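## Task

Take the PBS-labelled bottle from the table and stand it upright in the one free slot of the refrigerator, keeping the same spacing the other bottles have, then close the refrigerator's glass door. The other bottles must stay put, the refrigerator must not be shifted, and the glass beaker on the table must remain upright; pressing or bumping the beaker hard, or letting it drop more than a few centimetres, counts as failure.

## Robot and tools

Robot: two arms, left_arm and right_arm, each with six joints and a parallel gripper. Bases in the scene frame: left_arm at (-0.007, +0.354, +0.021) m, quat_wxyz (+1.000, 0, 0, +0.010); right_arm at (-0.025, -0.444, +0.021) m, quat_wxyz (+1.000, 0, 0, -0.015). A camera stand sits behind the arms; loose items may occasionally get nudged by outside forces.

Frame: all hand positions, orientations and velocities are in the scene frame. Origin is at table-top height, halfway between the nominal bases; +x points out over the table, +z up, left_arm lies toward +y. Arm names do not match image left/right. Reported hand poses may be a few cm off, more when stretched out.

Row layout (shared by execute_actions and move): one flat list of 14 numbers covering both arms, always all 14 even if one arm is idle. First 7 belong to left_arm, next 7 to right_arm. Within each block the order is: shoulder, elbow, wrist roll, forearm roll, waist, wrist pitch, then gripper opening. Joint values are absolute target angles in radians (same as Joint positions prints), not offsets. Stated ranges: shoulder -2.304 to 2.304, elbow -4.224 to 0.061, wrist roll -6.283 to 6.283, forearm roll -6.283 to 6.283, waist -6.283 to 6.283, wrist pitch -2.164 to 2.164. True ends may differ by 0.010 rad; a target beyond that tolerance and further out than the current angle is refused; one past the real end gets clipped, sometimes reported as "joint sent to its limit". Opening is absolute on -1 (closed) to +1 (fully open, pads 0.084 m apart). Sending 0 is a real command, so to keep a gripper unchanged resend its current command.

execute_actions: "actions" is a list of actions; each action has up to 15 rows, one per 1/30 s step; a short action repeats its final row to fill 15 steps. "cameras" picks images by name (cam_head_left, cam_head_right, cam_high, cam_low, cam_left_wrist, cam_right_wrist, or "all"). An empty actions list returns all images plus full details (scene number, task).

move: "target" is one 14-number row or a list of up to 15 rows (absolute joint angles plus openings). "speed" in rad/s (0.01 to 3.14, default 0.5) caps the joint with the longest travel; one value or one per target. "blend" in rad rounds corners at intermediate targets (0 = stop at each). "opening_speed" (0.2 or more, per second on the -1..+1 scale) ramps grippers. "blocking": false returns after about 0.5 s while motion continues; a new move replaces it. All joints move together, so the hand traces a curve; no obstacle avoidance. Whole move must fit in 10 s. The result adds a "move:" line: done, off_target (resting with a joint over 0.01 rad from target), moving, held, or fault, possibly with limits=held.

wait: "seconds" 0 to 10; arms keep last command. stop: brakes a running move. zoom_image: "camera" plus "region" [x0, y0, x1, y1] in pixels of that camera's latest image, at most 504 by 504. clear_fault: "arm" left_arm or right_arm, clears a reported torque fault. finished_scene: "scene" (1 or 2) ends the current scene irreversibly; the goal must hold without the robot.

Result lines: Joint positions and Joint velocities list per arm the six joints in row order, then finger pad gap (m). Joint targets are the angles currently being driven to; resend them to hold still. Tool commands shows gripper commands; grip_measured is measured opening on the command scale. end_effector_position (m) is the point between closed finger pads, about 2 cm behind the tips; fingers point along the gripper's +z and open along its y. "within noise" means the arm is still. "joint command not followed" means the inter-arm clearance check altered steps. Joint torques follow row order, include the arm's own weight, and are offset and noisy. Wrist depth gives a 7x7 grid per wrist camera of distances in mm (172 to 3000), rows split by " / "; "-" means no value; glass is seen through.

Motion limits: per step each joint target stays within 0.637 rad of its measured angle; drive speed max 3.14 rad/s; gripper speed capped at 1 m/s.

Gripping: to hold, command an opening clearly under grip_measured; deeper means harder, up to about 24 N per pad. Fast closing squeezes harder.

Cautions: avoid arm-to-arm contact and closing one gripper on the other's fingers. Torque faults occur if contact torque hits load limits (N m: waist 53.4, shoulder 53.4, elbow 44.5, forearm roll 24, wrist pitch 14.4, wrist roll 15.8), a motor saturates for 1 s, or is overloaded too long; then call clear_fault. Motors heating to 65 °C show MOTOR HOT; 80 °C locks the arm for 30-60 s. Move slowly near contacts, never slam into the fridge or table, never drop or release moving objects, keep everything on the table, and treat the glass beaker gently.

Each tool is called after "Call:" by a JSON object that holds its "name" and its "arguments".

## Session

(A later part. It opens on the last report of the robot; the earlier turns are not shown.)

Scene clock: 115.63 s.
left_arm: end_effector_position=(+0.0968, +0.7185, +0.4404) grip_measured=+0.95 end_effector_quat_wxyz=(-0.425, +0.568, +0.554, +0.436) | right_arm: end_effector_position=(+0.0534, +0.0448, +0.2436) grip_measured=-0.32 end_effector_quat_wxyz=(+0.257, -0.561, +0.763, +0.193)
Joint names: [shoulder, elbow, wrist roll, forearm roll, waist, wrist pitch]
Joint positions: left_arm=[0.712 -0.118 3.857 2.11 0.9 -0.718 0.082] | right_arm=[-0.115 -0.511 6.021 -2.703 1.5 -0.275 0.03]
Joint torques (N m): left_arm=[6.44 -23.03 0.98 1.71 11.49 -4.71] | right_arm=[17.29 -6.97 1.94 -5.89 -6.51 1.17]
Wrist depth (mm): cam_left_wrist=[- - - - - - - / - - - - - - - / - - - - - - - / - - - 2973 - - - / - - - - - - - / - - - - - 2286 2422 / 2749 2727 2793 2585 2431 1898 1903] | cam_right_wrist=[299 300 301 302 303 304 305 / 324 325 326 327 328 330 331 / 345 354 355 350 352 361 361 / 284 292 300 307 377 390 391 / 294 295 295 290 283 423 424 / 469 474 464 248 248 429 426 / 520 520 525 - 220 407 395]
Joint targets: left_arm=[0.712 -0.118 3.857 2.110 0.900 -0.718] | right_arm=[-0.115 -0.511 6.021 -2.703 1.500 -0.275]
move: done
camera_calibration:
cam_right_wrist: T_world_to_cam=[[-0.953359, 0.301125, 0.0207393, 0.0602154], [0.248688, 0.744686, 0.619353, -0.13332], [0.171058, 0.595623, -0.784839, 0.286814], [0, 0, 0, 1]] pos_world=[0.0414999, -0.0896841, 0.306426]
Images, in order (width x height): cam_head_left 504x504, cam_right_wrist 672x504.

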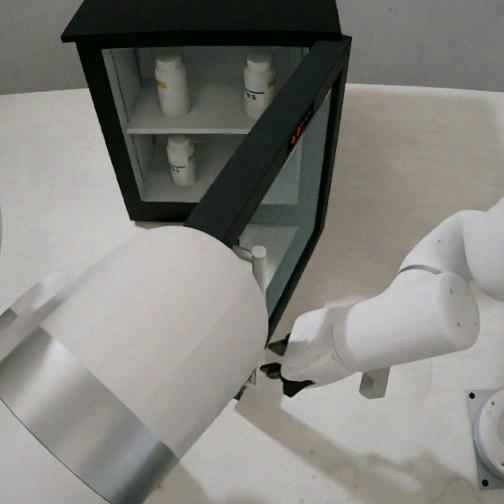

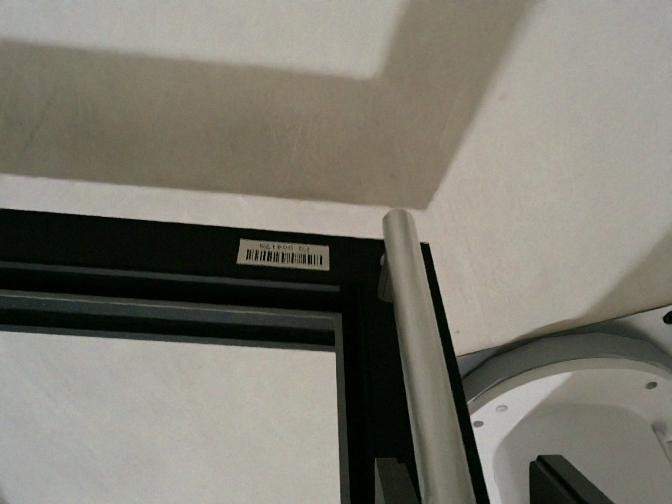

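Call:
{"name": "move", "arguments": {"target": [[0.7121,-0.1179,3.857,2.1095,0.9,-0.7184,0.95,-0.115,-0.511,6.021,-2.703,1.5,-0.315,-0.3],[0.7121,-0.1179,3.857,2.1095,0.9,-0.7184,0.95,-0.115,-0.511,6.021,-2.703,1.5,-0.315,-0.70],[0.7121,-0.1179,3.857,2.1095,0.9,-0.7184,0.95,-0.308,-0.752,5.798,-2.378,1.497,-0.309,-0.70],[0.7121,-0.1179,3.857,2.1095,0.9,-0.7184,0.95,-0.411,-0.894,5.636,-2.155,1.474,-0.309,-0.70],[0.7121,-0.1179,3.857,2.1095,0.9,-0.7184,0.95,-0.6177,-1.2144,5.2244,-1.645,1.4198,-0.3396,-0.70]], "speed": 0.18, "blend": [0,0,0.03,0.03,0], "opening_speed": 1, "cameras": ["cam_right_wrist"]}}

Scene clock: 125.83 s.
left_arm: end_effector_position=(+0.0968, +0.7185, +0.4404) grip_measured=+0.95 end_effector_quat_wxyz=(-0.425, +0.568, +0.554, +0.436) | right_arm: end_effector_position=(+0.1859, +0.2538, +0.2478) grip_measured=-0.72 end_effector_quat_wxyz=(+0.312, -0.386, +0.857, +0.140)
Joint names: [shoulder, elbow, wrist roll, forearm roll, waist, wrist pitch]
Joint positions: left_arm=[0.712 -0.118 3.857 2.11 0.9 -0.718 0.082] | right_arm=[-0.618 -1.214 5.224 -1.645 1.42 -0.34 0.012]
Joint torques (N m): left_arm=[2.74 -17.96 0.95 1.67 10.95 -4.71] | right_arm=[19.03 -21.05 -1.37 5.85 -6.26 -2.35]
Wrist depth (mm): cam_left_wrist=[- - - - - - - / - - - - - - - / - - - - - - - / - - - 2960 - - - / - - - - - - - / - - - - - 2271 2431 / 2738 2727 2760 2595 2474 1908 1893] | cam_right_wrist=[302 303 304 304 306 306 306 / 329 330 331 332 332 334 335 / 362 363 364 365 367 368 368 / 391 392 395 397 397 399 401 / 425 440 440 442 445 446 449 / 368 468 503 505 506 509 511 / 389 413 540 562 547 567 572]
Joint targets: left_arm=[0.712 -0.118 3.857 2.110 0.900 -0.718] | right_arm=[-0.618 -1.214 5.224 -1.645 1.420 -0.340]
move: done
camera_calibration:
cam_right_wrist: T_world_to_cam=[[-0.744965, 0.666936, 0.0149356, -0.0065154], [0.512539, 0.557886, 0.652738, -0.334384], [0.427002, 0.493922, -0.757436, 0.11439], [0, 0, 0, 1]] pos_world=[0.117686, 0.134394, 0.305006]
Images, in order (width x height): cam_right_wrist 672x504.

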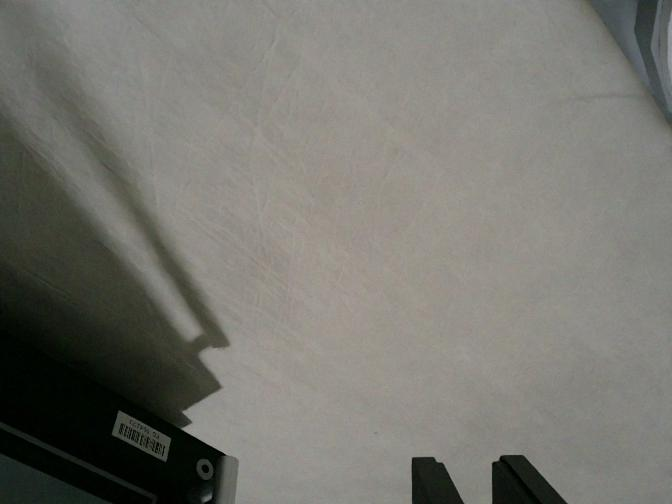

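Call:
{"name": "wait", "arguments": {"seconds": 0.1, "cameras": ["cam_head_left","cam_head_right","cam_right_wrist"]}}

Scene clock: 126.93 s.
left_arm: end_effector_position=(+0.0968, +0.7185, +0.4404) grip_measured=+0.95 end_effector_quat_wxyz=(-0.425, +0.568, +0.554, +0.436) | right_arm: end_effector_position=(+0.1859, +0.2538, +0.2478) grip_measured=-0.72 end_effector_quat_wxyz=(+0.312, -0.386, +0.857, +0.140)
Joint names: [shoulder, elbow, wrist roll, forearm roll, waist, wrist pitch]
Joint positions: left_arm=[0.712 -0.118 3.857 2.109 0.9 -0.718 0.082] | right_arm=[-0.618 -1.214 5.224 -1.645 1.42 -0.34 0.012]
Joint torques (N m): left_arm=[2.68 -17.53 0.9 1.29 10.96 -4.65] | right_arm=[19.26 -20.68 -1.57 5.15 -7.66 -2.41]
Wrist depth (mm): cam_left_wrist=[- - - - - - - / - - - - - - - / - - - - - - - / - - - 2973 - - - / - - - - - - - / - - - - - 2264 2431 / 2696 2727 2696 2575 2474 1914 1903] | cam_right_wrist=[303 303 304 305 305 306 307 / 329 331 330 332 332 334 334 / 361 363 364 364 366 368 370 / 390 393 394 396 397 399 400 / 426 439 441 444 445 446 448 / 367 468 503 504 505 508 512 / 390 412 541 563 545 570 573]
Joint targets: left_arm=[0.712 -0.118 3.857 2.110 0.900 -0.718] | right_arm=[-0.618 -1.214 5.224 -1.645 1.420 -0.340]
Tool commands: left_gripper/opening=+0.95 right_gripper/opening=-0.7
wait: 0.10 s; at rest from the start
camera_calibration:
cam_right_wrist: T_world_to_cam=[[-0.744965, 0.666936, 0.0149356, -0.0065154], [0.512539, 0.557886, 0.652738, -0.334384], [0.427002, 0.493922, -0.757436, 0.11439], [0, 0, 0, 1]] pos_world=[0.117686, 0.134394, 0.305006]
Images, in order (width x height): cam_head_left 504x504, cam_head_right 504x504, cam_right_wrist 672x504.

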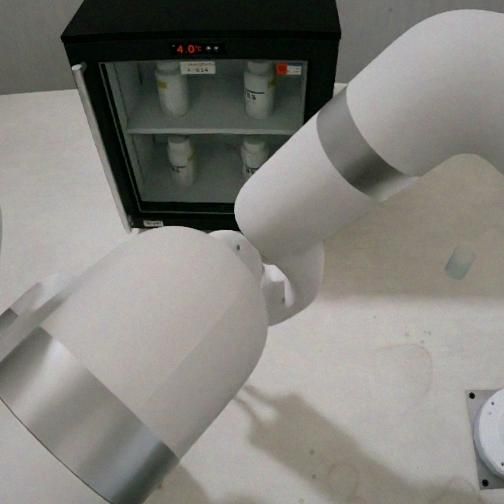

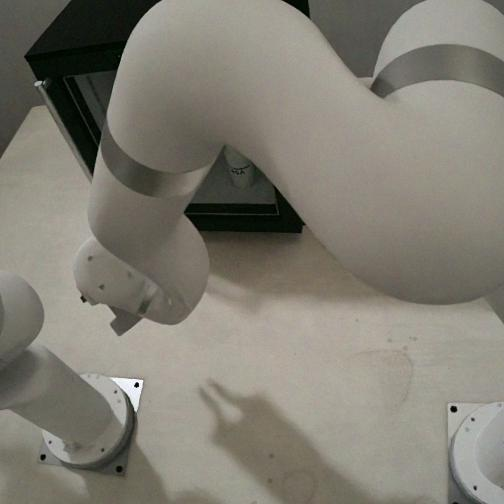

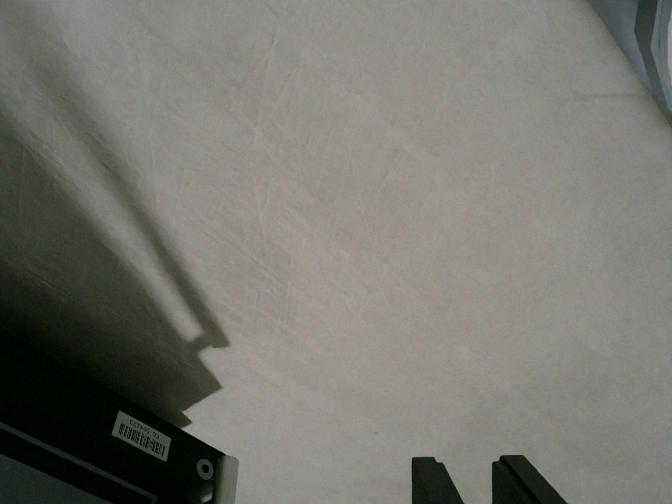

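Call:
{"name": "finished_scene", "arguments": {"scene": 2}}

The scene is finished: the task was done.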